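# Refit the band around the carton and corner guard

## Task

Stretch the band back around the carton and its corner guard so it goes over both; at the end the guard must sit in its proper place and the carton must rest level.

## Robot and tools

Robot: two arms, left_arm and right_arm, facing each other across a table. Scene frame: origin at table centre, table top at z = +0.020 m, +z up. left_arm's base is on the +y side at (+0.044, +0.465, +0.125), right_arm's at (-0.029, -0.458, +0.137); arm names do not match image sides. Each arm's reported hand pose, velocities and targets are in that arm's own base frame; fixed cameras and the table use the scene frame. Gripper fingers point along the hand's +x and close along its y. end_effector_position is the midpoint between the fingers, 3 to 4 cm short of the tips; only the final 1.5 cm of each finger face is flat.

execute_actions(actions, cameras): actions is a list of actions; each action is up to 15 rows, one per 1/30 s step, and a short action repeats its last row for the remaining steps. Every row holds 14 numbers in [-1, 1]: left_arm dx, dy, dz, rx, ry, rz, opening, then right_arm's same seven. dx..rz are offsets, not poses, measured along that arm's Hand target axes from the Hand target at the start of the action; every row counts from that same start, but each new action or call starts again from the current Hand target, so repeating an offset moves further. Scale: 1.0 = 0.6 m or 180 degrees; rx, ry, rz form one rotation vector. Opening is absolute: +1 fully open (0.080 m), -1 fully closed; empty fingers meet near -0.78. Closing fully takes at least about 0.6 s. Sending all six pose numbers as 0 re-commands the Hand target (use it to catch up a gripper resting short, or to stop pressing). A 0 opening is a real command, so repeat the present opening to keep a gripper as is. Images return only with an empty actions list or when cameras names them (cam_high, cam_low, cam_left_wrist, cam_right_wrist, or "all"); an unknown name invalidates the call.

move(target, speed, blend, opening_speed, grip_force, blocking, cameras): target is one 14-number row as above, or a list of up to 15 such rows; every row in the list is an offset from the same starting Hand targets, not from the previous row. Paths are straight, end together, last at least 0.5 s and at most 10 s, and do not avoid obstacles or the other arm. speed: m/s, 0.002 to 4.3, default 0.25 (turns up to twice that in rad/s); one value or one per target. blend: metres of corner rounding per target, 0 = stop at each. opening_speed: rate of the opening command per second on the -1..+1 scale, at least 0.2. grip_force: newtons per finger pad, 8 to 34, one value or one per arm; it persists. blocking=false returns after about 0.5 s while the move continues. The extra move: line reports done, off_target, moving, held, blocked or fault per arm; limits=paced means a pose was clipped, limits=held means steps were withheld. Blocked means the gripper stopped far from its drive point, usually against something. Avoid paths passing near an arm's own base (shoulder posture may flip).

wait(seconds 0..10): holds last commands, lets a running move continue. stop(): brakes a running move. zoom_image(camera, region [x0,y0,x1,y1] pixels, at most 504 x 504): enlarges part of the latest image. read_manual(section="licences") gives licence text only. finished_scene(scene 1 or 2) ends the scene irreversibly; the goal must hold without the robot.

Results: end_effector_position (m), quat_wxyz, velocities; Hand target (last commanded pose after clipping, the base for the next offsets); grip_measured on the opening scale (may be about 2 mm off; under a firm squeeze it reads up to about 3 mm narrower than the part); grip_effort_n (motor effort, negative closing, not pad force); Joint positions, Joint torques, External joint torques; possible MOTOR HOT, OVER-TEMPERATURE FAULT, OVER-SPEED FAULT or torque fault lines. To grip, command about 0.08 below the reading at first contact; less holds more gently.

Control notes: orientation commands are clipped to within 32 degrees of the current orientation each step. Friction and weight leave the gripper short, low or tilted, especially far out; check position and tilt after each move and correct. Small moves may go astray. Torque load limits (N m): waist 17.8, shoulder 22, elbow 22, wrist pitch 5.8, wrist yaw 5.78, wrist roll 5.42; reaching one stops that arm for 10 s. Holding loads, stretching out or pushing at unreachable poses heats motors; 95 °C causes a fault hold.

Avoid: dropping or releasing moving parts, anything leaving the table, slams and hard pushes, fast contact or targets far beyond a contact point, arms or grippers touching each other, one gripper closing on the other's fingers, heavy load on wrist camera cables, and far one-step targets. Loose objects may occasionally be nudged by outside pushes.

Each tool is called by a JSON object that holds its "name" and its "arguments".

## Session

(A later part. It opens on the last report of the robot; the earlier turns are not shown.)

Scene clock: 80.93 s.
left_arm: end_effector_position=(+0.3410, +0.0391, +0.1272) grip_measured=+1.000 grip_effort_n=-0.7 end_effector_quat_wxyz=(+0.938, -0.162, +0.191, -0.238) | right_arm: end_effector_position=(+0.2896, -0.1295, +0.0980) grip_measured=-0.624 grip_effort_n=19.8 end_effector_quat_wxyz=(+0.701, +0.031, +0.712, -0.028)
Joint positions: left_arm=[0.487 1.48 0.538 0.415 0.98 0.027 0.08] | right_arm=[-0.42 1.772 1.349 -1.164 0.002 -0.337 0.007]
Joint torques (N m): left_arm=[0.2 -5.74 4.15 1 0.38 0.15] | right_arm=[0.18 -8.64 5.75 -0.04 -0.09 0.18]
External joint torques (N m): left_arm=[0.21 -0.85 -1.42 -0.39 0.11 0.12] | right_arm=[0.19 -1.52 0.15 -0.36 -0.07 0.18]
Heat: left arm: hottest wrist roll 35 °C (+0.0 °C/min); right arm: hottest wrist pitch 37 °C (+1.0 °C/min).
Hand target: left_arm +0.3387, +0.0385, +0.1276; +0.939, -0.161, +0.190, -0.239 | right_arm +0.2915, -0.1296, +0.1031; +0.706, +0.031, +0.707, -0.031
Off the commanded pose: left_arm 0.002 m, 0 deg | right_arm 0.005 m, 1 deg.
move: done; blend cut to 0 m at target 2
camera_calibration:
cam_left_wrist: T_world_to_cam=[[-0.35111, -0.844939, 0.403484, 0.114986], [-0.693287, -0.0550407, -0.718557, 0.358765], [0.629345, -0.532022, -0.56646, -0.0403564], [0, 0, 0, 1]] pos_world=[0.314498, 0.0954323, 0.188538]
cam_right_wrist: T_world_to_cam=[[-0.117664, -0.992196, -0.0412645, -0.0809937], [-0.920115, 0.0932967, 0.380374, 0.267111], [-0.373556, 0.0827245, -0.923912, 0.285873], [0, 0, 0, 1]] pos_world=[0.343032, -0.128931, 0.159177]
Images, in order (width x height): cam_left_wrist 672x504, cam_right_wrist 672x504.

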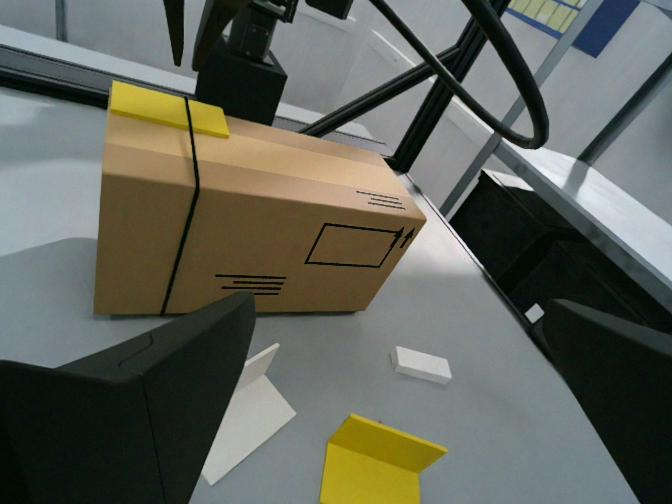

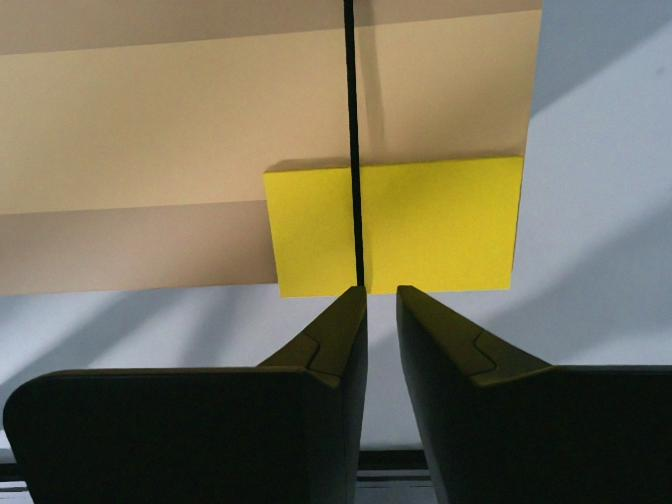

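{"name": "move", "arguments": {"target": [0,0,0,0,0,0,1, -0.0965,0.1237,-0.2242,0.0495,-0.36,-0.0315,-0.62], "speed": 0.2, "cameras": ["all"]}}

{"name": "zoom_image", "arguments": {"camera": "cam_right_wrist", "region": [200, 60, 500, 285]}}

Scene clock: 84.97 s.
left_arm: end_effector_position=(+0.3410, +0.0391, +0.1272) grip_measured=+1.000 grip_effort_n=-0.7 end_effector_quat_wxyz=(+0.938, -0.162, +0.191, -0.238) | right_arm: end_effector_position=(+0.1642, -0.0441, +0.1633) grip_measured=-0.624 grip_effort_n=19.8 end_effector_quat_wxyz=(+0.968, +0.025, +0.215, -0.127)
Joint positions: left_arm=[0.487 1.48 0.538 0.415 0.98 0.027 0.08] | right_arm=[-0.265 0.078 0.385 -0.743 -0.003 -0.008 0.007]
Joint torques (N m): left_arm=[0.23 -5.84 4.2 0.96 0.39 0.12] | right_arm=[0.23 0.84 4.83 1.18 0.02 0.17]
External joint torques (N m): left_arm=[0.23 -1.04 -1.29 -0.4 0.13 0.1] | right_arm=[0.23 -0.58 -1.4 -0.49 0.01 0.17]
Heat: left arm: hottest wrist roll 35 °C (+0.0 °C/min); right arm: hottest wrist pitch 37 °C (+1.0 °C/min).
Hand target: left_arm +0.3387, +0.0385, +0.1276; +0.939, -0.161, +0.190, -0.239 | right_arm +0.1640, -0.0439, +0.1611; +0.968, +0.028, +0.215, -0.128
Off the commanded pose: left_arm 0.002 m, 0 deg | right_arm 0.002 m, 0 deg.
move: done
camera_calibration:
cam_left_wrist: T_world_to_cam=[[-0.35111, -0.844939, 0.403484, 0.114986], [-0.693287, -0.0550407, -0.718557, 0.358765], [0.629345, -0.532022, -0.56646, -0.0403564], [0, 0, 0, 1]] pos_world=[0.314498, 0.0954323, 0.188538]
cam_right_wrist: T_world_to_cam=[[-0.236819, -0.970667, -0.0415084, 0.0121304], [-0.696101, 0.199326, -0.689719, 0.261567], [0.677761, -0.134445, -0.722887, 0.0772888], [0, 0, 0, 1]] pos_world=[0.132567, -0.0299715, 0.236782]

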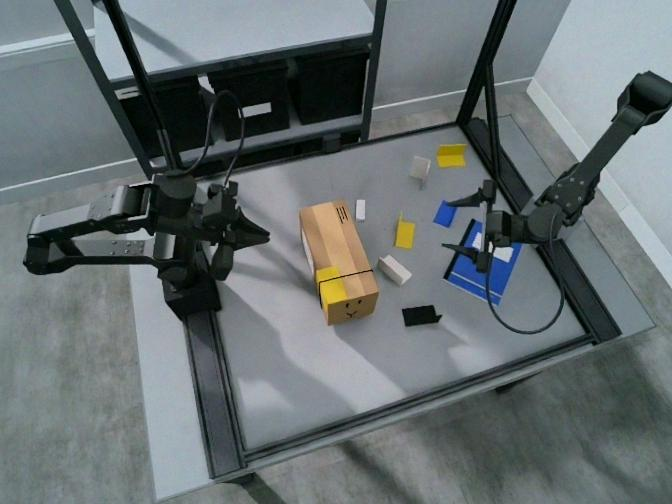

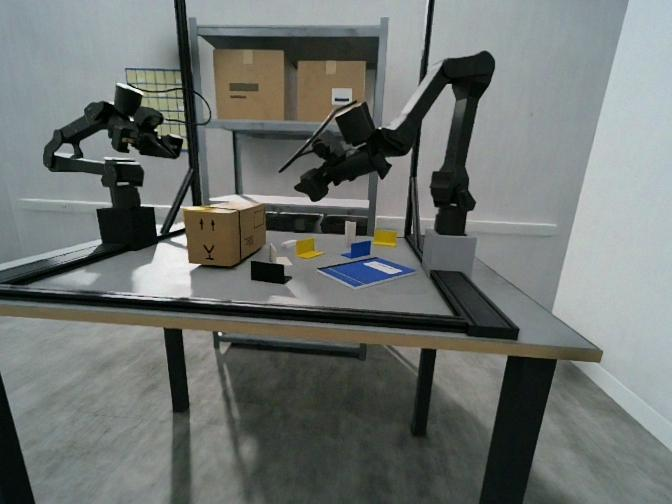

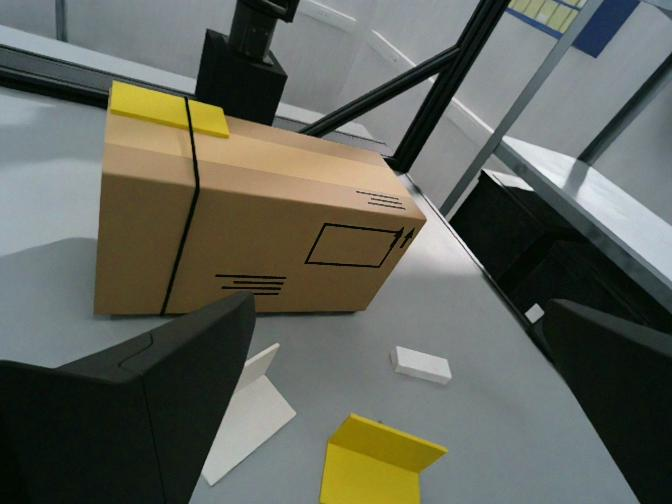

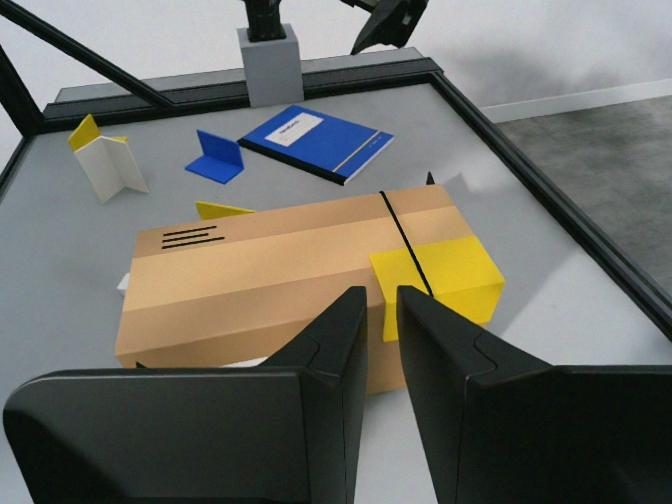

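Scaled by 1.680 from the camera's 672x504 image, which has a finer 960x720 frame.

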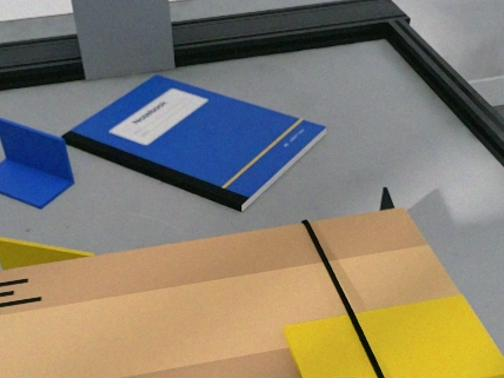

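{"name": "move", "arguments": {"target": [0,0,0,0,0,0,1, 0.0018,-0.0077,-0.0561,0.0573,0.066,-0.0955,-0.62], "speed": 0.2, "cameras": ["cam_right_wrist"]}}

{"name": "zoom_image", "arguments": {"camera": "cam_right_wrist", "region": [200, 100, 500, 325]}}

Scene clock: 87.00 s.
left_arm: end_effector_position=(+0.3410, +0.0391, +0.1272) grip_measured=+1.000 grip_effort_n=-1.2 end_effector_quat_wxyz=(+0.938, -0.162, +0.191, -0.238) | right_arm: end_effector_position=(+0.1493, -0.0452, +0.1266) grip_measured=-0.624 grip_effort_n=19.8 end_effector_quat_wxyz=(+0.903, +0.091, +0.307, -0.285)
Joint positions: left_arm=[0.487 1.48 0.538 0.415 0.98 0.027 0.08] | right_arm=[0.433 0.402 0.434 -1.025 0.759 0.798 0.007]
Joint torques (N m): left_arm=[0.28 -5.86 4.13 0.96 0.38 0.17] | right_arm=[0.17 1.36 6.59 0.69 0.46 0.2]
External joint torques (N m): left_arm=[0.28 -1.06 -1.36 -0.39 0.11 0.15] | right_arm=[0.16 0.54 0.31 -0.41 0.06 0.2]
Heat: left arm: hottest wrist roll 35 °C (+0.0 °C/min); right arm: hottest wrist pitch 37 °C (+1.0 °C/min).
Hand target: left_arm +0.3387, +0.0385, +0.1276; +0.939, -0.161, +0.190, -0.239 | right_arm +0.1500, -0.0449, +0.1300; +0.904, +0.095, +0.303, -0.286
Off the commanded pose: left_arm 0.002 m, 0 deg | right_arm 0.004 m, 1 deg.
move: done
camera_calibration:
cam_right_wrist: T_world_to_cam=[[-0.5626, -0.825781, -0.039598, 0.0610711], [-0.695236, 0.498492, -0.517835, 0.217718], [0.447358, -0.263804, -0.854563, 0.105934], [0, 0, 0, 1]] pos_world=[0.138334, -0.0301535, 0.205688]
Images, in order (width x height): cam_right_wrist 672x504.

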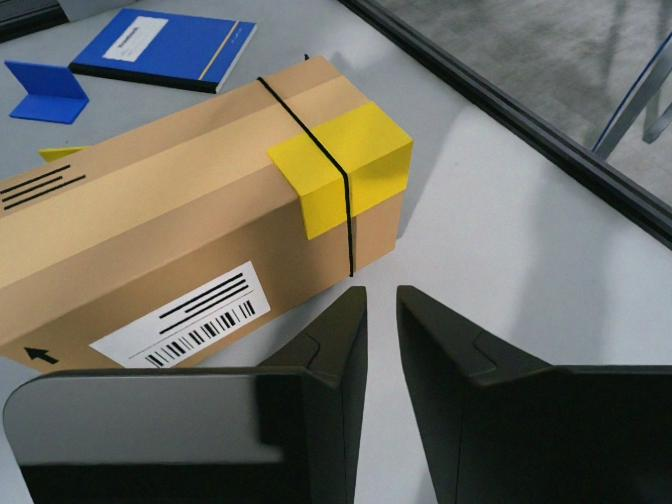

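Scaled by 1.680 from the camera's 672x504 image, which has a finer 960x720 frame.

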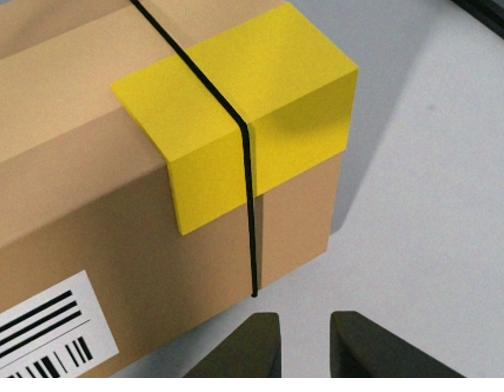

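{"name": "move", "arguments": {"target": [[0,0,0,0,0,0,1, 0.124,0.044,0.1563,-0.077,0.144,0.039,-0.35],[0,0,0,0,0,0,1, 0.3287,0.1017,0.2168,-0.1547,0.2876,0.0775,-0.35]], "speed": 0.18, "blend": [0.03,0], "cameras": ["cam_right_wrist","cam_left_wrist"]}}

Scene clock: 92.30 s.
left_arm: end_effector_position=(+0.3410, +0.0391, +0.1272) grip_measured=+1.000 grip_effort_n=-0.7 end_effector_quat_wxyz=(+0.938, -0.162, +0.191, -0.238) | right_arm: end_effector_position=(+0.3765, -0.1295, +0.1179) grip_measured=-0.354 grip_effort_n=19.8 end_effector_quat_wxyz=(+0.708, +0.030, +0.705, -0.034)
Joint positions: left_arm=[0.487 1.48 0.538 0.415 0.98 0.027 0.08] | right_arm=[-0.33 2.063 1.822 -1.325 0.003 -0.239 0.019]
Joint torques (N m): left_arm=[0.25 -5.91 4.13 0.97 0.39 0.12] | right_arm=[-0.11 -8.33 5.99 -0.02 -0.16 -0.18]
External joint torques (N m): left_arm=[0.26 -1.04 -1.41 -0.4 0.12 0.1] | right_arm=[-0.09 1.07 0.27 -0.35 -0.15 -0.18]
Heat: left arm: hottest wrist roll 35 °C (+0.0 °C/min); right arm: hottest wrist pitch 37 °C (+1.0 °C/min).
Hand target: left_arm +0.3387, +0.0385, +0.1276; +0.939, -0.161, +0.190, -0.239 | right_arm +0.3781, -0.1304, +0.1150; +0.706, +0.031, +0.707, -0.031
Off the commanded pose: left_arm 0.002 m, 0 deg | right_arm 0.003 m, 1 deg.
move: done
camera_calibration:
cam_left_wrist: T_world_to_cam=[[-0.35111, -0.844939, 0.403484, 0.114986], [-0.693287, -0.0550407, -0.718557, 0.358765], [0.629345, -0.532022, -0.56646, -0.0403564], [0, 0, 0, 1]] pos_world=[0.314498, 0.0954323, 0.188538]
cam_right_wrist: T_world_to_cam=[[-0.124865, -0.991601, -0.0336948, -0.0680596], [-0.92675, 0.104437, 0.360869, 0.345792], [-0.354319, 0.0762868, -0.932008, 0.32967], [0, 0, 0, 1]] pos_world=[0.428773, -0.128751, 0.180176]
Images, in order (width x height): cam_left_wrist 672x504, cam_right_wrist 672x504.

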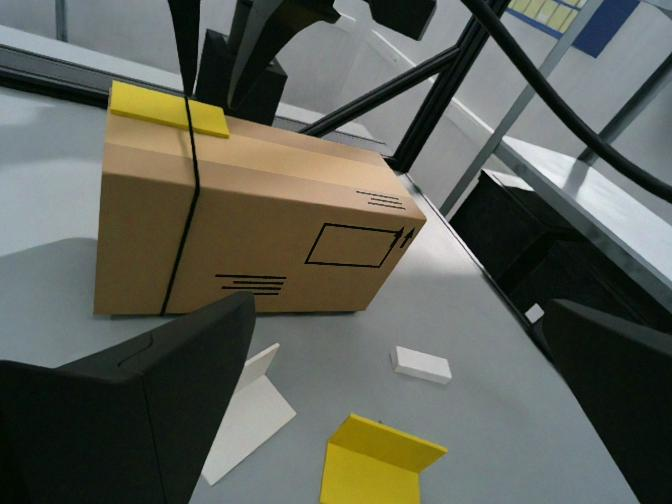

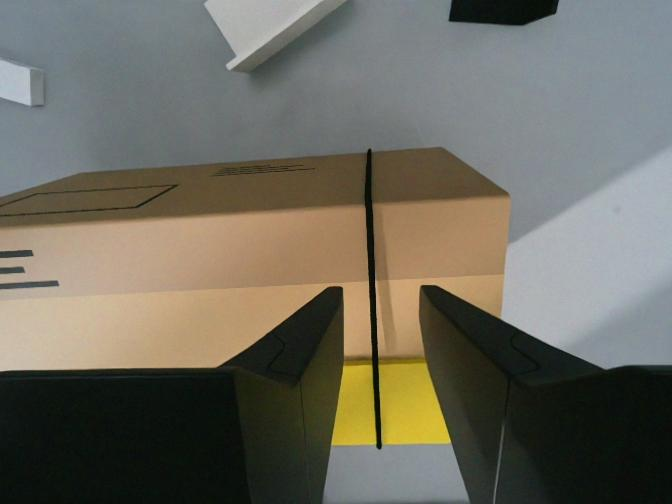

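{"name": "move", "arguments": {"target": [[0,0,0,0,0,0,1, 0.09,0,0,0,0,0,-0.35],[0,0,0,0,0,0,1, 0.103,0,0.002,0,0,0,-0.35],[0,0,0,0,0,0,1, 0.103,0,0.002,0,0,0,-1]], "speed": [0.1,0.05,0.05], "blend": [0.004,0,0], "opening_speed": 0.5, "cameras": ["cam_right_wrist","cam_left_wrist"]}}

Scene clock: 95.50 s.
left_arm: end_effector_position=(+0.3410, +0.0391, +0.1272) grip_measured=+1.000 grip_effort_n=-2.1 end_effector_quat_wxyz=(+0.938, -0.162, +0.191, -0.238) | right_arm: end_effector_position=(+0.3833, -0.1301, +0.0652) grip_measured=-0.771 grip_effort_n=-32.8 end_effector_quat_wxyz=(+0.717, +0.030, +0.696, -0.033)
Joint positions: left_arm=[0.487 1.48 0.538 0.415 0.98 0.027 0.08] | right_arm=[-0.328 2.089 1.652 -1.103 -0.003 -0.239 0]
Joint torques (N m): left_arm=[0.29 -5.86 4.16 0.94 0.4 0.15] | right_arm=[-0.16 -7.52 3.56 0.4 0.06 -0.16]
External joint torques (N m): left_arm=[0.29 -1.05 -1.36 -0.43 0.13 0.13] | right_arm=[-0.13 1.9 -2.06 0.02 0.07 -0.16]
Heat: left arm: hottest wrist roll 35 °C (+0.0 °C/min); right arm: hottest wrist pitch 37 °C (+1.0 °C/min).
Hand target: left_arm +0.3387, +0.0385, +0.1276; +0.939, -0.161, +0.190, -0.239 | right_arm +0.3791, -0.1304, +0.0531; +0.706, +0.031, +0.707, -0.030
Off the commanded pose: left_arm 0.002 m, 0 deg | right_arm 0.013 m, 2 deg.
move: off_target (right_arm); blend cut to 0.0039 m at target 1; target 3's new opening was sent with right_arm's hand 0.012 m and 2 deg from that target
camera_calibration:
cam_left_wrist: T_world_to_cam=[[-0.35111, -0.844939, 0.403484, 0.114986], [-0.693287, -0.0550407, -0.718557, 0.358765], [0.629345, -0.532022, -0.56646, -0.0403564], [0, 0, 0, 1]] pos_world=[0.314498, 0.0954323, 0.188538]
cam_right_wrist: T_world_to_cam=[[-0.122342, -0.99187, -0.0350056, -0.0705099], [-0.935828, 0.10354, 0.336905, 0.376081], [-0.330542, 0.073977, -0.940888, 0.274142], [0, 0, 0, 1]] pos_world=[0.433936, -0.129156, 0.128766]
Images, in order (width x height): cam_left_wrist 672x504, cam_right_wrist 672x504.

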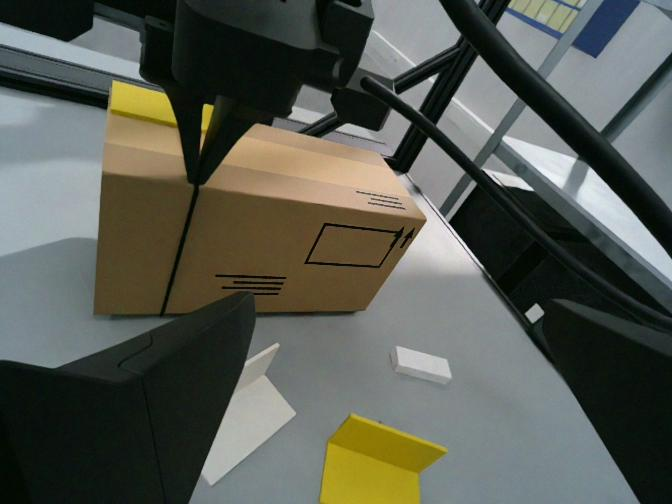

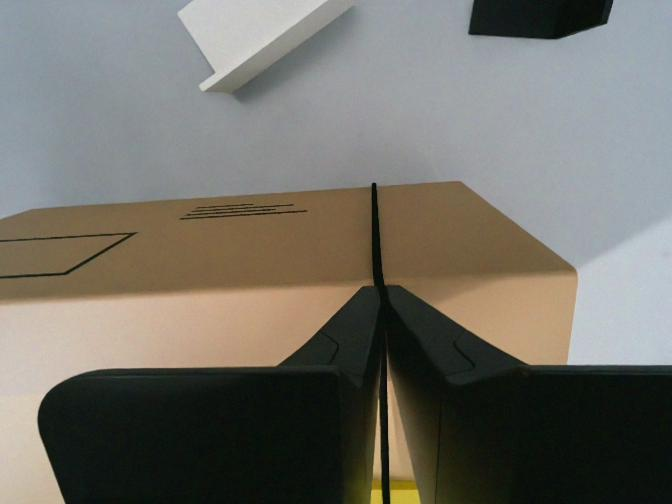

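{"name": "move", "arguments": {"target": [[0,0,0,0,0,0,1, -0.0417,0,0.005,0,0,0,-1],[0,0,0,0,0,0,1, -0.0417,-0.0138,0.0147,0,0,0,-1]], "speed": 0.05, "blend": [0.003,0], "cameras": ["cam_right_wrist","cam_left_wrist"]}}

Scene clock: 96.83 s.
left_arm: end_effector_position=(+0.3410, +0.0391, +0.1272) grip_measured=+1.000 grip_effort_n=-1.2 end_effector_quat_wxyz=(+0.938, -0.162, +0.191, -0.238) | right_arm: end_effector_position=(+0.3846, -0.1342, +0.0741) grip_measured=-0.772 grip_effort_n=-27.7 end_effector_quat_wxyz=(+0.701, +0.033, +0.712, -0.027)
Joint positions: left_arm=[0.487 1.48 0.538 0.415 0.98 0.027 0.08] | right_arm=[-0.337 2.134 1.757 -1.21 -0.004 -0.253 0]
Joint torques (N m): left_arm=[0.2 -5.78 4.18 0.99 0.36 0.11] | right_arm=[-0.56 -10.02 6.65 -0.06 0.1 -0.18]
External joint torques (N m): left_arm=[0.18 -0.93 -1.38 -0.39 0.09 0.09] | right_arm=[-0.56 -0.27 1.02 -0.36 0.13 -0.18]
Heat: left arm: hottest wrist roll 35 °C (+0.0 °C/min); right arm: hottest wrist pitch 37 °C (+1.0 °C/min).
Hand target: left_arm +0.3387, +0.0385, +0.1276; +0.939, -0.161, +0.190, -0.239 | right_arm +0.3873, -0.1394, +0.0781; +0.706, +0.031, +0.707, -0.030
Off the commanded pose: left_arm 0.002 m, 0 deg | right_arm 0.007 m, 1 deg.
move: done
camera_calibration:
cam_left_wrist: T_world_to_cam=[[-0.35111, -0.844939, 0.403484, 0.114986], [-0.693287, -0.0550407, -0.718557, 0.358765], [0.629345, -0.532022, -0.56646, -0.0403564], [0, 0, 0, 1]] pos_world=[0.314498, 0.0954323, 0.188538]
cam_right_wrist: T_world_to_cam=[[-0.119211, -0.991813, -0.0457847, -0.0744183], [-0.920714, 0.0931719, 0.378952, 0.364392], [-0.371584, 0.0873299, -0.924283, 0.299546], [0, 0, 0, 1]] pos_world=[0.437936, -0.133919, 0.135371]
Images, in order (width x height): cam_left_wrist 672x504, cam_right_wrist 672x504.

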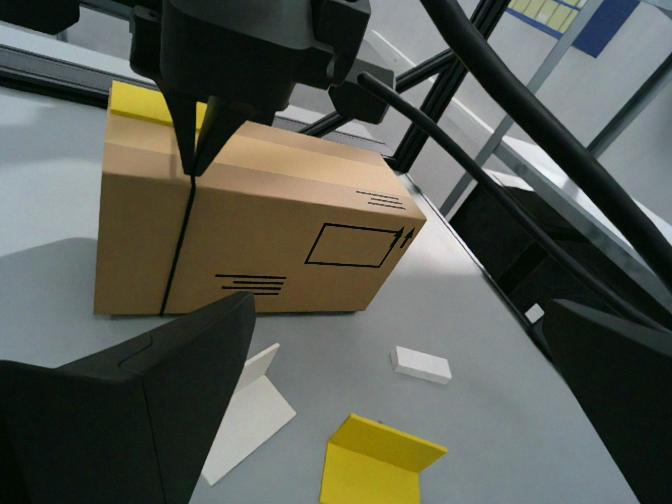

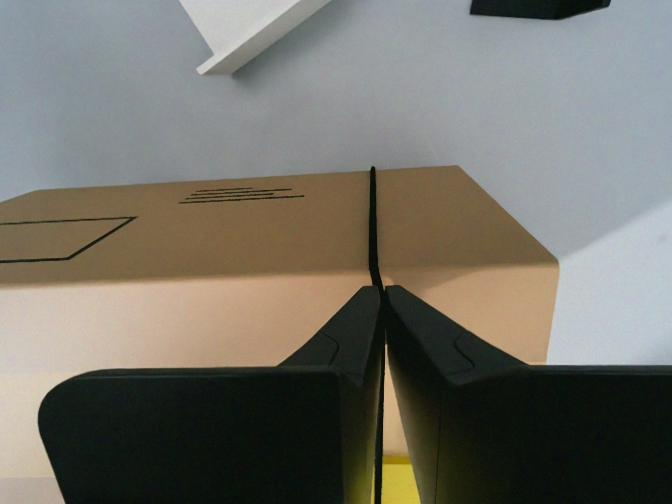

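{"name": "move", "arguments": {"target": [0,0,0,0,0,0,1, -0.01,-0.0091,0.0108,0,0,0,-1], "speed": 0.05, "cameras": ["cam_right_wrist","cam_left_wrist"]}}

Scene clock: 97.97 s.
left_arm: end_effector_position=(+0.3410, +0.0391, +0.1272) grip_measured=+1.000 grip_effort_n=-1.2 end_effector_quat_wxyz=(+0.938, -0.162, +0.191, -0.238) | right_arm: end_effector_position=(+0.3880, -0.1392, +0.0773) grip_measured=-0.772 grip_effort_n=-26.7 end_effector_quat_wxyz=(+0.696, +0.035, +0.717, -0.025)
Joint positions: left_arm=[0.487 1.48 0.538 0.415 0.98 0.027 0.08] | right_arm=[-0.346 2.167 1.821 -1.257 -0.004 -0.262 0]
Joint torques (N m): left_arm=[0.22 -5.86 4.05 0.95 0.31 0.11] | right_arm=[-0.51 -10.66 7.53 0.27 0.11 -0.17]
External joint torques (N m): left_arm=[0.22 -0.98 -1.52 -0.44 0.04 0.09] | right_arm=[-0.5 -0.78 1.92 -0.02 0.13 -0.17]
Heat: left arm: hottest wrist roll 35 °C (+0.0 °C/min); right arm: hottest wrist pitch 37 °C (+1.0 °C/min).
Hand target: left_arm +0.3387, +0.0385, +0.1276; +0.939, -0.161, +0.190, -0.239 | right_arm +0.3933, -0.1454, +0.0843; +0.706, +0.031, +0.707, -0.031
Off the commanded pose: left_arm 0.002 m, 0 deg | right_arm 0.011 m, 2 deg.
move: off_target (right_arm)
camera_calibration:
cam_left_wrist: T_world_to_cam=[[-0.35111, -0.844939, 0.403484, 0.114986], [-0.693287, -0.0550407, -0.718557, 0.358765], [0.629345, -0.532022, -0.56646, -0.0403564], [0, 0, 0, 1]] pos_world=[0.314498, 0.0954323, 0.188538]
cam_right_wrist: T_world_to_cam=[[-0.120225, -0.991522, -0.0493038, -0.0781692], [-0.915159, 0.091444, 0.392584, 0.363335], [-0.384747, 0.0923191, -0.918394, 0.309527], [0, 0, 0, 1]] pos_world=[0.4422, -0.139306, 0.137774]
Images, in order (width x height): cam_left_wrist 672x504, cam_right_wrist 672x504.

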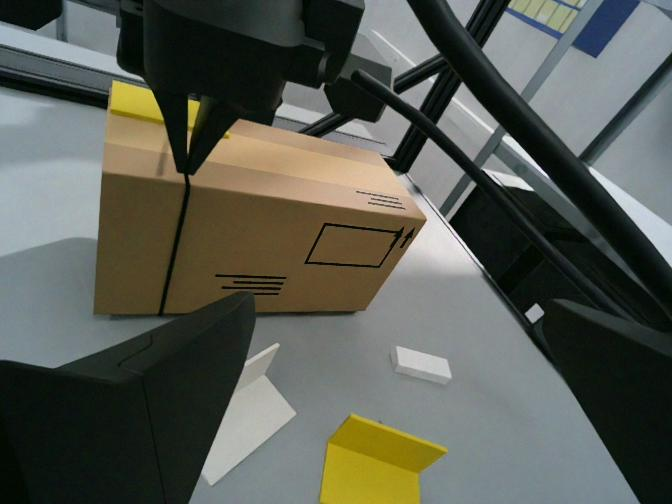

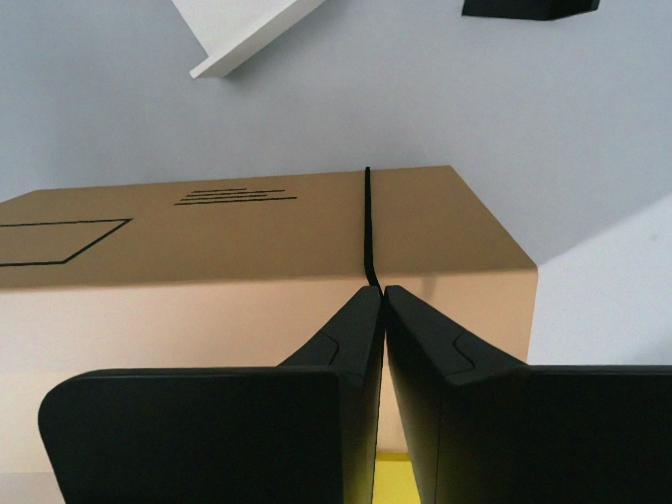

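{"name": "move", "arguments": {"target": [0,0,0,0,0,0,1, 0.045,-0.0015,-0.0166,0,0,0,-1], "speed": 0.05, "cameras": ["cam_right_wrist","cam_left_wrist"]}}

Scene clock: 99.23 s.
left_arm: end_effector_position=(+0.3410, +0.0391, +0.1272) grip_measured=+1.000 grip_effort_n=-1.6 end_effector_quat_wxyz=(+0.938, -0.162, +0.191, -0.238) | right_arm: end_effector_position=(+0.3860, -0.1409, +0.0655) grip_measured=-0.772 grip_effort_n=-26.3 end_effector_quat_wxyz=(+0.711, +0.030, +0.702, -0.028)
Joint positions: left_arm=[0.487 1.48 0.538 0.415 0.98 0.027 0.08] | right_arm=[-0.352 2.131 1.717 -1.147 -0.007 -0.27 0]
Joint torques (N m): left_arm=[0.35 -5.8 4.28 0.98 0.36 0.1] | right_arm=[-0.78 -8.96 3.57 0.96 0.19 -0.18]
External joint torques (N m): left_arm=[0.34 -0.92 -1.28 -0.41 0.1 0.08] | right_arm=[-0.74 0.72 -2.07 0.6 0.22 -0.18]
Heat: left arm: hottest wrist roll 35 °C (+0.0 °C/min); right arm: hottest wrist pitch 37 °C (+1.0 °C/min).
Hand target: left_arm +0.3387, +0.0385, +0.1275; +0.939, -0.161, +0.190, -0.239 | right_arm +0.3833, -0.1454, +0.0573; +0.706, +0.031, +0.707, -0.030
Off the commanded pose: left_arm 0.002 m, 0 deg | right_arm 0.010 m, 1 deg.
move: off_target (right_arm)
camera_calibration:
cam_left_wrist: T_world_to_cam=[[-0.35111, -0.844939, 0.403484, 0.114986], [-0.693287, -0.0550407, -0.718557, 0.358765], [0.629345, -0.532022, -0.56646, -0.0403564], [0, 0, 0, 1]] pos_world=[0.314498, 0.0954323, 0.188538]
cam_right_wrist: T_world_to_cam=[[-0.116148, -0.992343, -0.0420053, -0.0829344], [-0.930413, 0.093903, 0.354279, 0.375134], [-0.347622, 0.0802311, -0.934196, 0.283078], [0, 0, 0, 1]] pos_world=[0.437801, -0.140237, 0.128064]
Images, in order (width x height): cam_left_wrist 672x504, cam_right_wrist 672x504.

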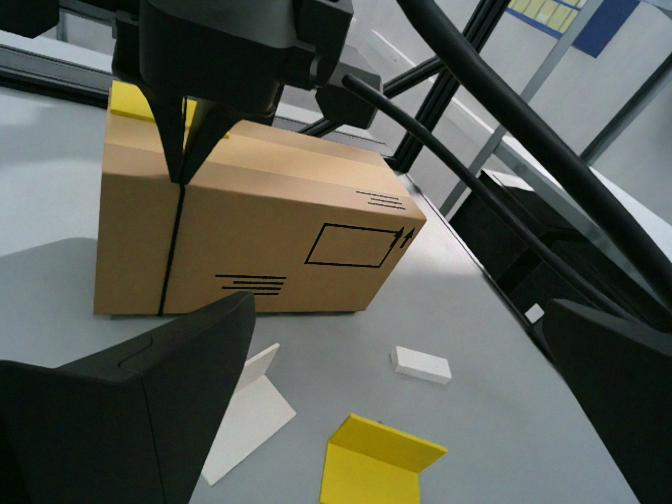

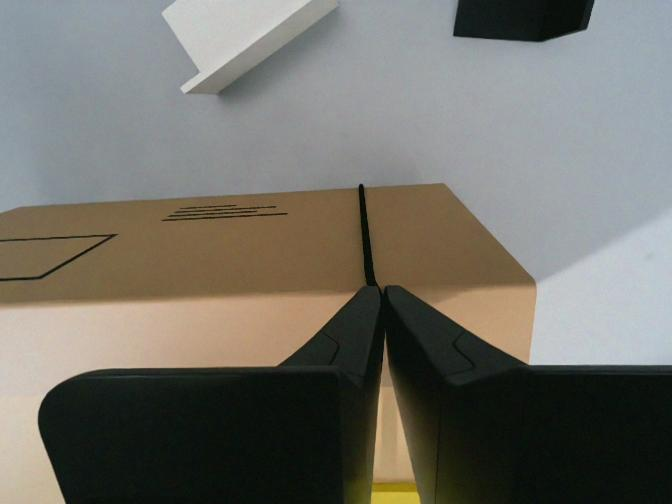

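{"name": "move", "arguments": {"target": [0,0,0,0,0,0,1, 0,0,0,0,0,0,-0.66], "opening_speed": 0.2, "cameras": ["cam_right_wrist","cam_left_wrist"]}}

Scene clock: 100.23 s.
left_arm: end_effector_position=(+0.3410, +0.0391, +0.1272) grip_measured=+1.000 grip_effort_n=-1.2 end_effector_quat_wxyz=(+0.938, -0.162, +0.191, -0.238) | right_arm: end_effector_position=(+0.3858, -0.1428, +0.0655) grip_measured=-0.664 grip_effort_n=17.9 end_effector_quat_wxyz=(+0.711, +0.031, +0.701, -0.030)
Joint positions: left_arm=[0.487 1.48 0.538 0.415 0.98 0.027 0.08] | right_arm=[-0.357 2.13 1.717 -1.144 -0.007 -0.27 0.005]
Joint torques (N m): left_arm=[0.4 -5.91 4.06 1.02 0.38 0.13] | right_arm=[-0.31 -8.83 3.65 0.85 0.18 -0.18]
External joint torques (N m): left_arm=[0.4 -1.06 -1.45 -0.35 0.11 0.11] | right_arm=[-0.31 0.89 -2.02 0.49 0.2 -0.18]
Heat: left arm: hottest wrist roll 35 °C (+0.0 °C/min); right arm: hottest wrist pitch 37 °C (+1.0 °C/min).
Hand target: left_arm +0.3387, +0.0385, +0.1275; +0.939, -0.161, +0.190, -0.239 | right_arm +0.3832, -0.1455, +0.0572; +0.706, +0.031, +0.707, -0.031
Off the commanded pose: left_arm 0.002 m, 0 deg | right_arm 0.009 m, 1 deg.
move: off_target (right_arm)
camera_calibration:
cam_left_wrist: T_world_to_cam=[[-0.35111, -0.844939, 0.403484, 0.114986], [-0.693287, -0.0550407, -0.718557, 0.358765], [0.629345, -0.532022, -0.56646, -0.0403564], [0, 0, 0, 1]] pos_world=[0.314498, 0.0954323, 0.188538]
cam_right_wrist: T_world_to_cam=[[-0.120552, -0.99184, -0.0414715, -0.0831264], [-0.93074, 0.0983998, 0.352193, 0.375939], [-0.345238, 0.0810568, -0.935008, 0.282473], [0, 0, 0, 1]] pos_world=[0.437401, -0.142337, 0.128264]
Images, in order (width x height): cam_left_wrist 672x504, cam_right_wrist 672x504.

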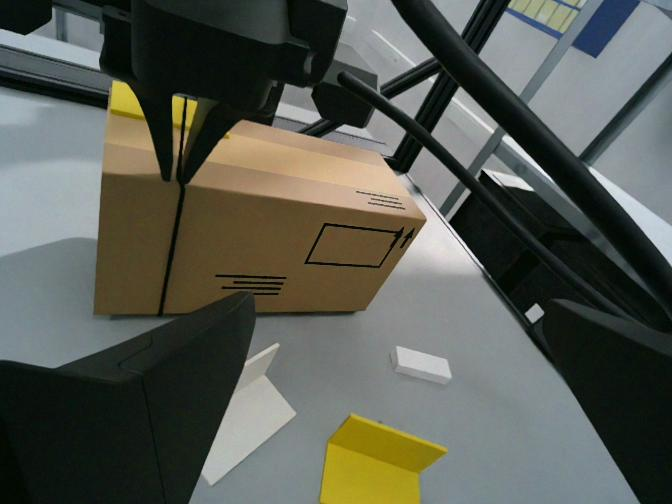

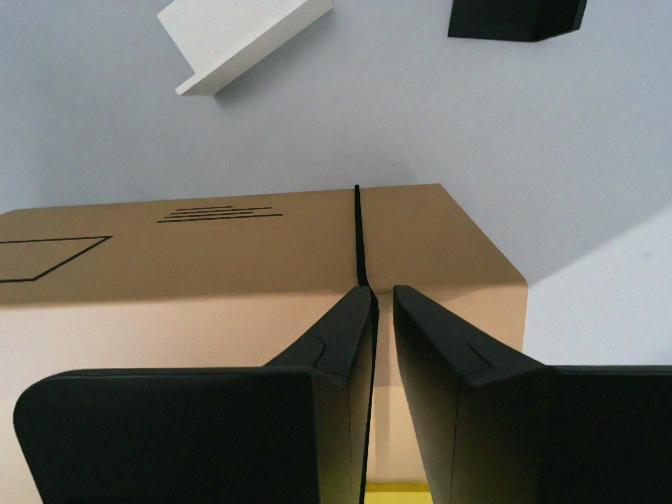

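{"name": "move", "arguments": {"target": [[0,0,0,0,0,0,1, -0.01,0.004,0,0,0,0,-0.66],[0,0,0,0,0,0,1, -0.035,0.004,0,0,0,0,-0.62],[0,0,0,0,0,0,1, -0.085,0.004,0,0,0,0,-0.62]], "speed": [0.03,0.05,0.1], "blend": [0.003,0.003,0], "cameras": ["cam_right_wrist","cam_left_wrist"]}}

Scene clock: 102.73 s.
left_arm: end_effector_position=(+0.3410, +0.0391, +0.1272) grip_measured=+1.000 grip_effort_n=-1.6 end_effector_quat_wxyz=(+0.938, -0.162, +0.191, -0.238) | right_arm: end_effector_position=(+0.3822, -0.1419, +0.1017) grip_measured=-0.624 grip_effort_n=19.8 end_effector_quat_wxyz=(+0.700, +0.033, +0.713, -0.028)
Joint positions: left_arm=[0.487 1.48 0.538 0.415 0.98 0.027 0.08] | right_arm=[-0.356 2.129 1.859 -1.32 -0.001 -0.27 0.007]
Joint torques (N m): left_arm=[0.28 -5.67 4.32 0.95 0.37 0.11] | right_arm=[-0.06 -11.58 5.86 -0.03 0 -0.02]
External joint torques (N m): left_arm=[0.3 -0.83 -1.25 -0.43 0.1 0.08] | right_arm=[-0.06 -1.69 0.12 -0.33 0.02 -0.02]
Heat: left arm: hottest wrist roll 35 °C (+0.0 °C/min); right arm: hottest shoulder 36 °C (+4.0 °C/min).
Hand target: left_arm +0.3387, +0.0385, +0.1275; +0.939, -0.161, +0.190, -0.239 | right_arm +0.3835, -0.1431, +0.1082; +0.706, +0.031, +0.707, -0.030
Off the commanded pose: left_arm 0.002 m, 0 deg | right_arm 0.007 m, 1 deg.
move: done; blend cut to 0 m at target 2
camera_calibration:
cam_left_wrist: T_world_to_cam=[[-0.35111, -0.844939, 0.403484, 0.114986], [-0.693287, -0.0550407, -0.718557, 0.358765], [0.629345, -0.532022, -0.56646, -0.0403564], [0, 0, 0, 1]] pos_world=[0.314498, 0.0954323, 0.188538]
cam_right_wrist: T_world_to_cam=[[-0.120802, -0.99171, -0.0437946, -0.0807702], [-0.919137, 0.0950797, 0.382291, 0.35183], [-0.374958, 0.0864349, -0.923003, 0.325908], [0, 0, 0, 1]] pos_world=[0.435825, -0.141722, 0.162775]
Images, in order (width x height): cam_left_wrist 672x504, cam_right_wrist 672x504.

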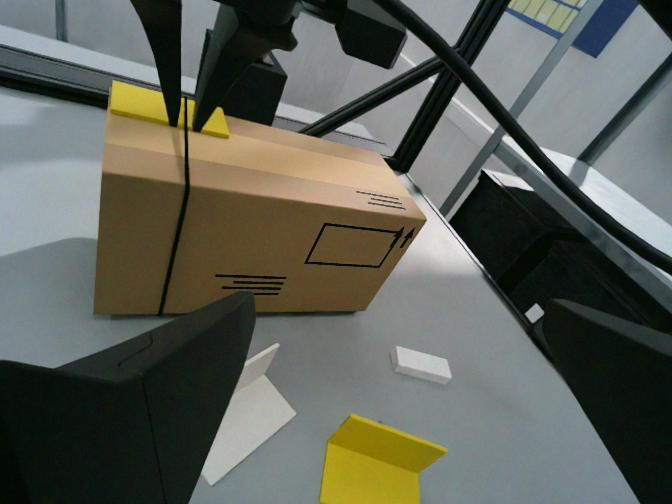

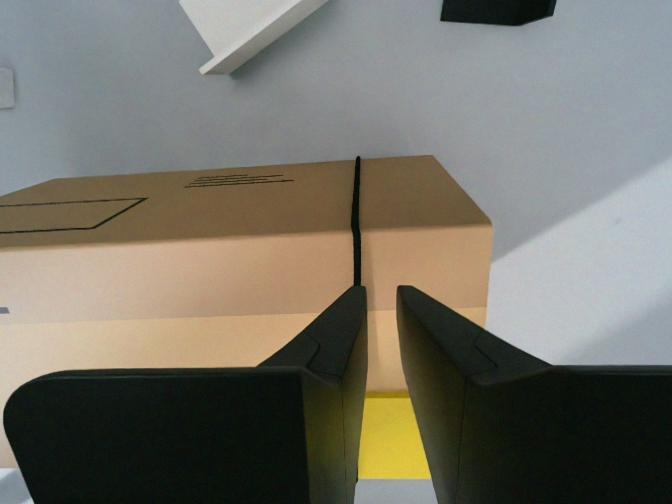

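{"name": "move", "arguments": {"target": [0,0,0,0,0,0,1, 0.0067,0.0148,-0.1537,0,0,0,-0.35], "speed": 0.15, "cameras": ["cam_right_wrist","cam_left_wrist"]}}

Scene clock: 104.20 s.
left_arm: end_effector_position=(+0.3410, +0.0391, +0.1272) grip_measured=+1.000 grip_effort_n=-1.6 end_effector_quat_wxyz=(+0.938, -0.162, +0.191, -0.238) | right_arm: end_effector_position=(+0.2939, -0.1261, +0.1023) grip_measured=-0.354 grip_effort_n=19.8 end_effector_quat_wxyz=(+0.703, +0.033, +0.710, -0.031)
Joint positions: left_arm=[0.487 1.48 0.538 0.415 0.98 0.027 0.08] | right_arm=[-0.405 1.774 1.368 -1.175 0 -0.315 0.019]
Joint torques (N m): left_arm=[0.21 -5.82 4.18 0.99 0.34 0.15] | right_arm=[-0.01 -8.91 4.25 0.24 -0.02 -0.19]
External joint torques (N m): left_arm=[0.21 -0.9 -1.43 -0.41 0.06 0.12] | right_arm=[0 -1.67 -1.45 -0.09 0 -0.19]
Heat: left arm: hottest wrist roll 35 °C (+0.0 °C/min); right arm: hottest shoulder 36 °C (+3.0 °C/min).
Hand target: left_arm +0.3387, +0.0385, +0.1275; +0.939, -0.161, +0.190, -0.239 | right_arm +0.2924, -0.1262, +0.1043; +0.706, +0.031, +0.707, -0.030
Off the commanded pose: left_arm 0.002 m, 0 deg | right_arm 0.003 m, 1 deg.
move: done
camera_calibration:
cam_left_wrist: T_world_to_cam=[[-0.35111, -0.844939, 0.403484, 0.114986], [-0.693287, -0.0550407, -0.718557, 0.358765], [0.629345, -0.532022, -0.56646, -0.0403564], [0, 0, 0, 1]] pos_world=[0.314498, 0.0954323, 0.188538]
cam_right_wrist: T_world_to_cam=[[-0.125305, -0.99126, -0.0412595, -0.0745972], [-0.922015, 0.100995, 0.373749, 0.271393], [-0.366315, 0.0848744, -0.926612, 0.289533], [0, 0, 0, 1]] pos_world=[0.346941, -0.125928, 0.163774]
Images, in order (width x height): cam_left_wrist 672x504, cam_right_wrist 672x504.

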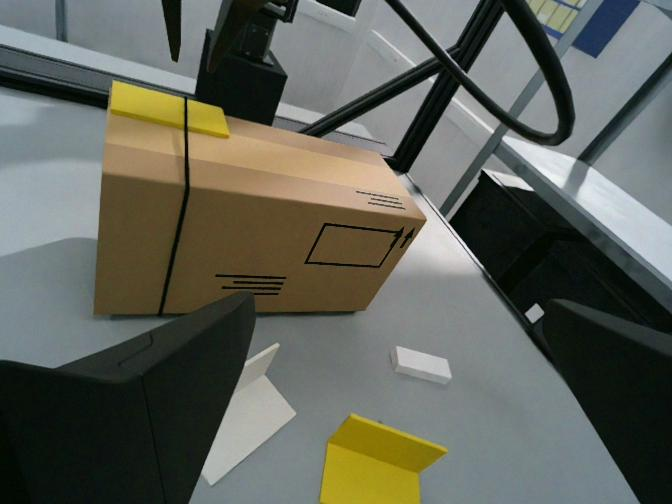

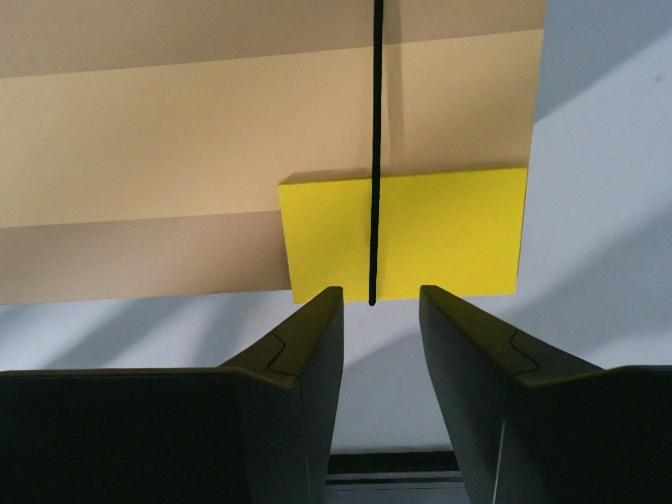

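{"name": "move", "arguments": {"target": [[0,0,0,0,0,0,1, 0.067,0,0,0,0,0,-0.35],[0,0,0,0,0,0,1, 0.0825,0,0.002,0,0,0,-0.35],[0,0,0,0,0,0,1, 0.0825,0,0.002,0,0,0,-1]], "speed": [0.1,0.05,0.05], "blend": [0.004,0,0], "opening_speed": 0.5, "cameras": ["cam_right_wrist"]}}

{"name": "zoom_image", "arguments": {"camera": "cam_right_wrist", "region": [236, 180, 516, 390]}}

Scene clock: 106.90 s.
left_arm: end_effector_position=(+0.3410, +0.0391, +0.1272) grip_measured=+1.000 grip_effort_n=-1.6 end_effector_quat_wxyz=(+0.938, -0.162, +0.191, -0.238) | right_arm: end_effector_position=(+0.2977, -0.1266, +0.0656) grip_measured=-0.770 grip_effort_n=-33.3 end_effector_quat_wxyz=(+0.717, +0.029, +0.696, -0.034)
Joint positions: left_arm=[0.487 1.48 0.538 0.415 0.98 0.027 0.08] | right_arm=[-0.404 1.789 1.236 -0.988 -0.004 -0.315 0]
Joint torques (N m): left_arm=[0.33 -5.96 4.29 0.95 0.38 0.15] | right_arm=[-0.16 -5.01 3.28 0.59 0.08 -0.15]
External joint torques (N m): left_arm=[0.35 -1.15 -1.2 -0.41 0.11 0.13] | right_arm=[-0.17 2.25 -2.3 0.2 0.11 -0.15]
Heat: left arm: hottest wrist roll 35 °C (+0.0 °C/min); right arm: hottest shoulder 36 °C (+3.0 °C/min).
Hand target: left_arm +0.3387, +0.0385, +0.1275; +0.939, -0.161, +0.190, -0.239 | right_arm +0.2935, -0.1263, +0.0548; +0.706, +0.031, +0.707, -0.031
Off the commanded pose: left_arm 0.002 m, 0 deg | right_arm 0.012 m, 2 deg.
move: off_target (right_arm); target 3's new opening was sent with right_arm's hand 0.011 m and 1 deg from that target
camera_calibration:
cam_right_wrist: T_world_to_cam=[[-0.122366, -0.991915, -0.0336325, -0.0775669], [-0.935498, 0.103956, 0.337693, 0.295427], [-0.331466, 0.0727852, -0.940655, 0.246041], [0, 0, 0, 1]] pos_world=[0.348434, -0.125559, 0.129067]
Images, in order (width x height): cam_right_wrist 672x504.

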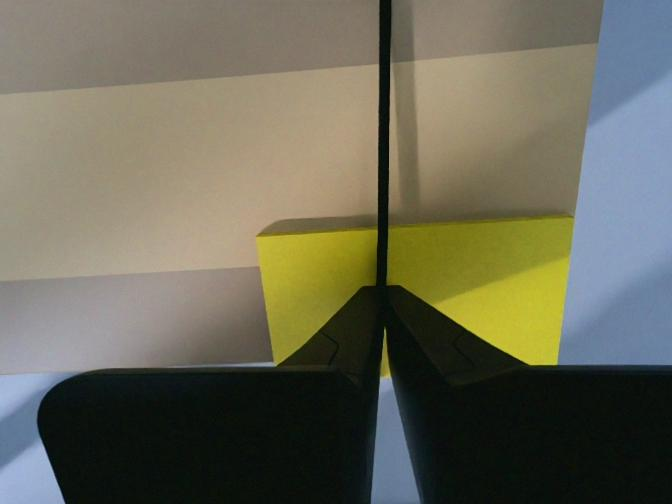

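Scaled by 1.800 from the camera's 672x504 image, which has a finer 960x720 frame.

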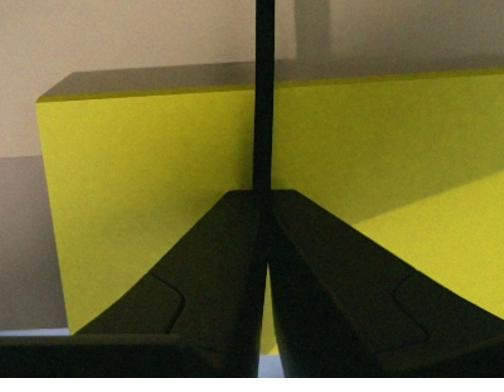

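{"name": "move", "arguments": {"target": [[0,0,0,0,0,0,1, -0.0533,0,0,0,0,0,-1],[0,0,0,0,0,0,1, -0.0533,-0.0025,-0.0761,0,0,0,-1]], "speed": 0.05, "blend": [0.003,0], "cameras": ["cam_right_wrist","cam_left_wrist"]}}

{"name": "zoom_image", "arguments": {"camera": "cam_left_wrist", "region": [80, 50, 280, 200]}}

Scene clock: 109.13 s.
left_arm: end_effector_position=(+0.3410, +0.0391, +0.1272) grip_measured=+1.000 grip_effort_n=-1.6 end_effector_quat_wxyz=(+0.938, -0.162, +0.191, -0.238) | right_arm: end_effector_position=(+0.2600, -0.1240, +0.0875) grip_measured=-0.771 grip_effort_n=-29.5 end_effector_quat_wxyz=(+0.716, +0.029, +0.696, -0.028)
Joint positions: left_arm=[0.487 1.48 0.538 0.415 0.98 0.027 0.08] | right_arm=[-0.451 1.638 1.153 -1.059 -0.012 -0.37 0]
Joint torques (N m): left_arm=[0.37 -5.85 4.02 1 0.36 0.15] | right_arm=[-0.91 -8.32 2.95 -1.32 0.35 -0.18]
External joint torques (N m): left_arm=[0.37 -1.03 -1.49 -0.37 0.09 0.13] | right_arm=[-0.93 -2.15 -2.73 -1.73 0.39 -0.18]
Heat: left arm: hottest wrist roll 35 °C (+0.0 °C/min); right arm: hottest shoulder 37 °C (+4.1 °C/min).
Hand target: left_arm +0.3387, +0.0385, +0.1275; +0.939, -0.161, +0.190, -0.239 | right_arm +0.2479, -0.1238, +0.0869; +0.706, +0.031, +0.707, -0.030
Off the commanded pose: left_arm 0.002 m, 0 deg | right_arm 0.012 m, 2 deg.
move: off_target (right_arm)
camera_calibration:
cam_left_wrist: T_world_to_cam=[[-0.35111, -0.844939, 0.403484, 0.114986], [-0.693287, -0.0550407, -0.718557, 0.358765], [0.629345, -0.532022, -0.56646, -0.0403564], [0, 0, 0, 1]] pos_world=[0.314498, 0.0954323, 0.188538]
cam_right_wrist: T_world_to_cam=[[-0.114262, -0.992611, -0.0408259, -0.0804671], [-0.936175, 0.0938315, 0.338781, 0.251312], [-0.332447, 0.07693, -0.939979, 0.25467], [0, 0, 0, 1]] pos_world=[0.310742, -0.123045, 0.15096]
Images, in order (width x height): cam_left_wrist 672x504, cam_right_wrist 672x504.

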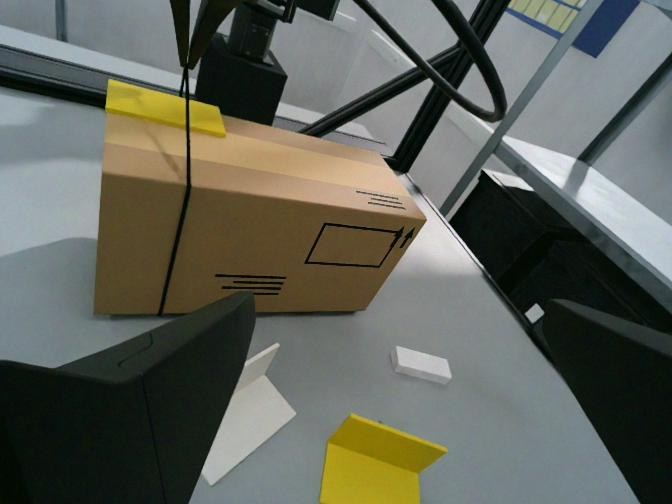

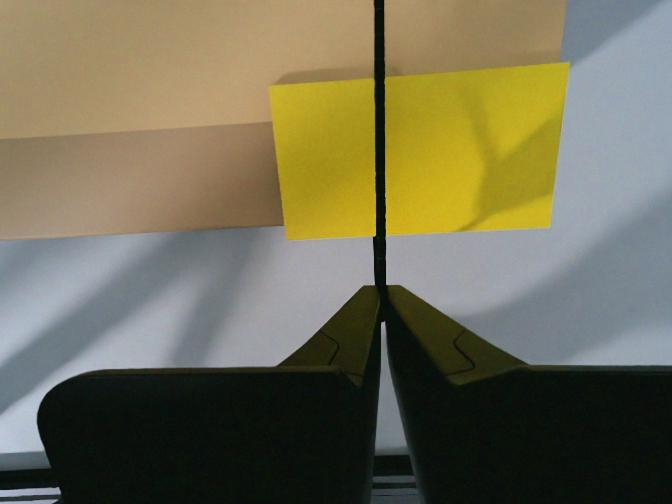

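Scaled by 2.520 from the camera's 672x504 image, which has a finer 960x720 frame.

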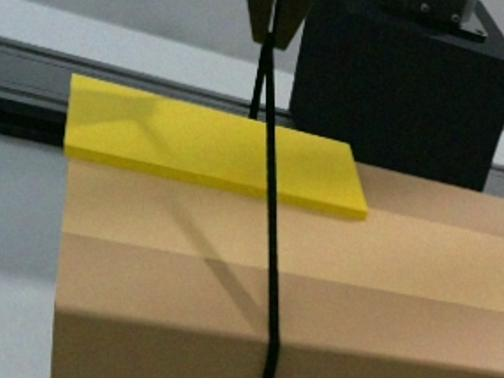

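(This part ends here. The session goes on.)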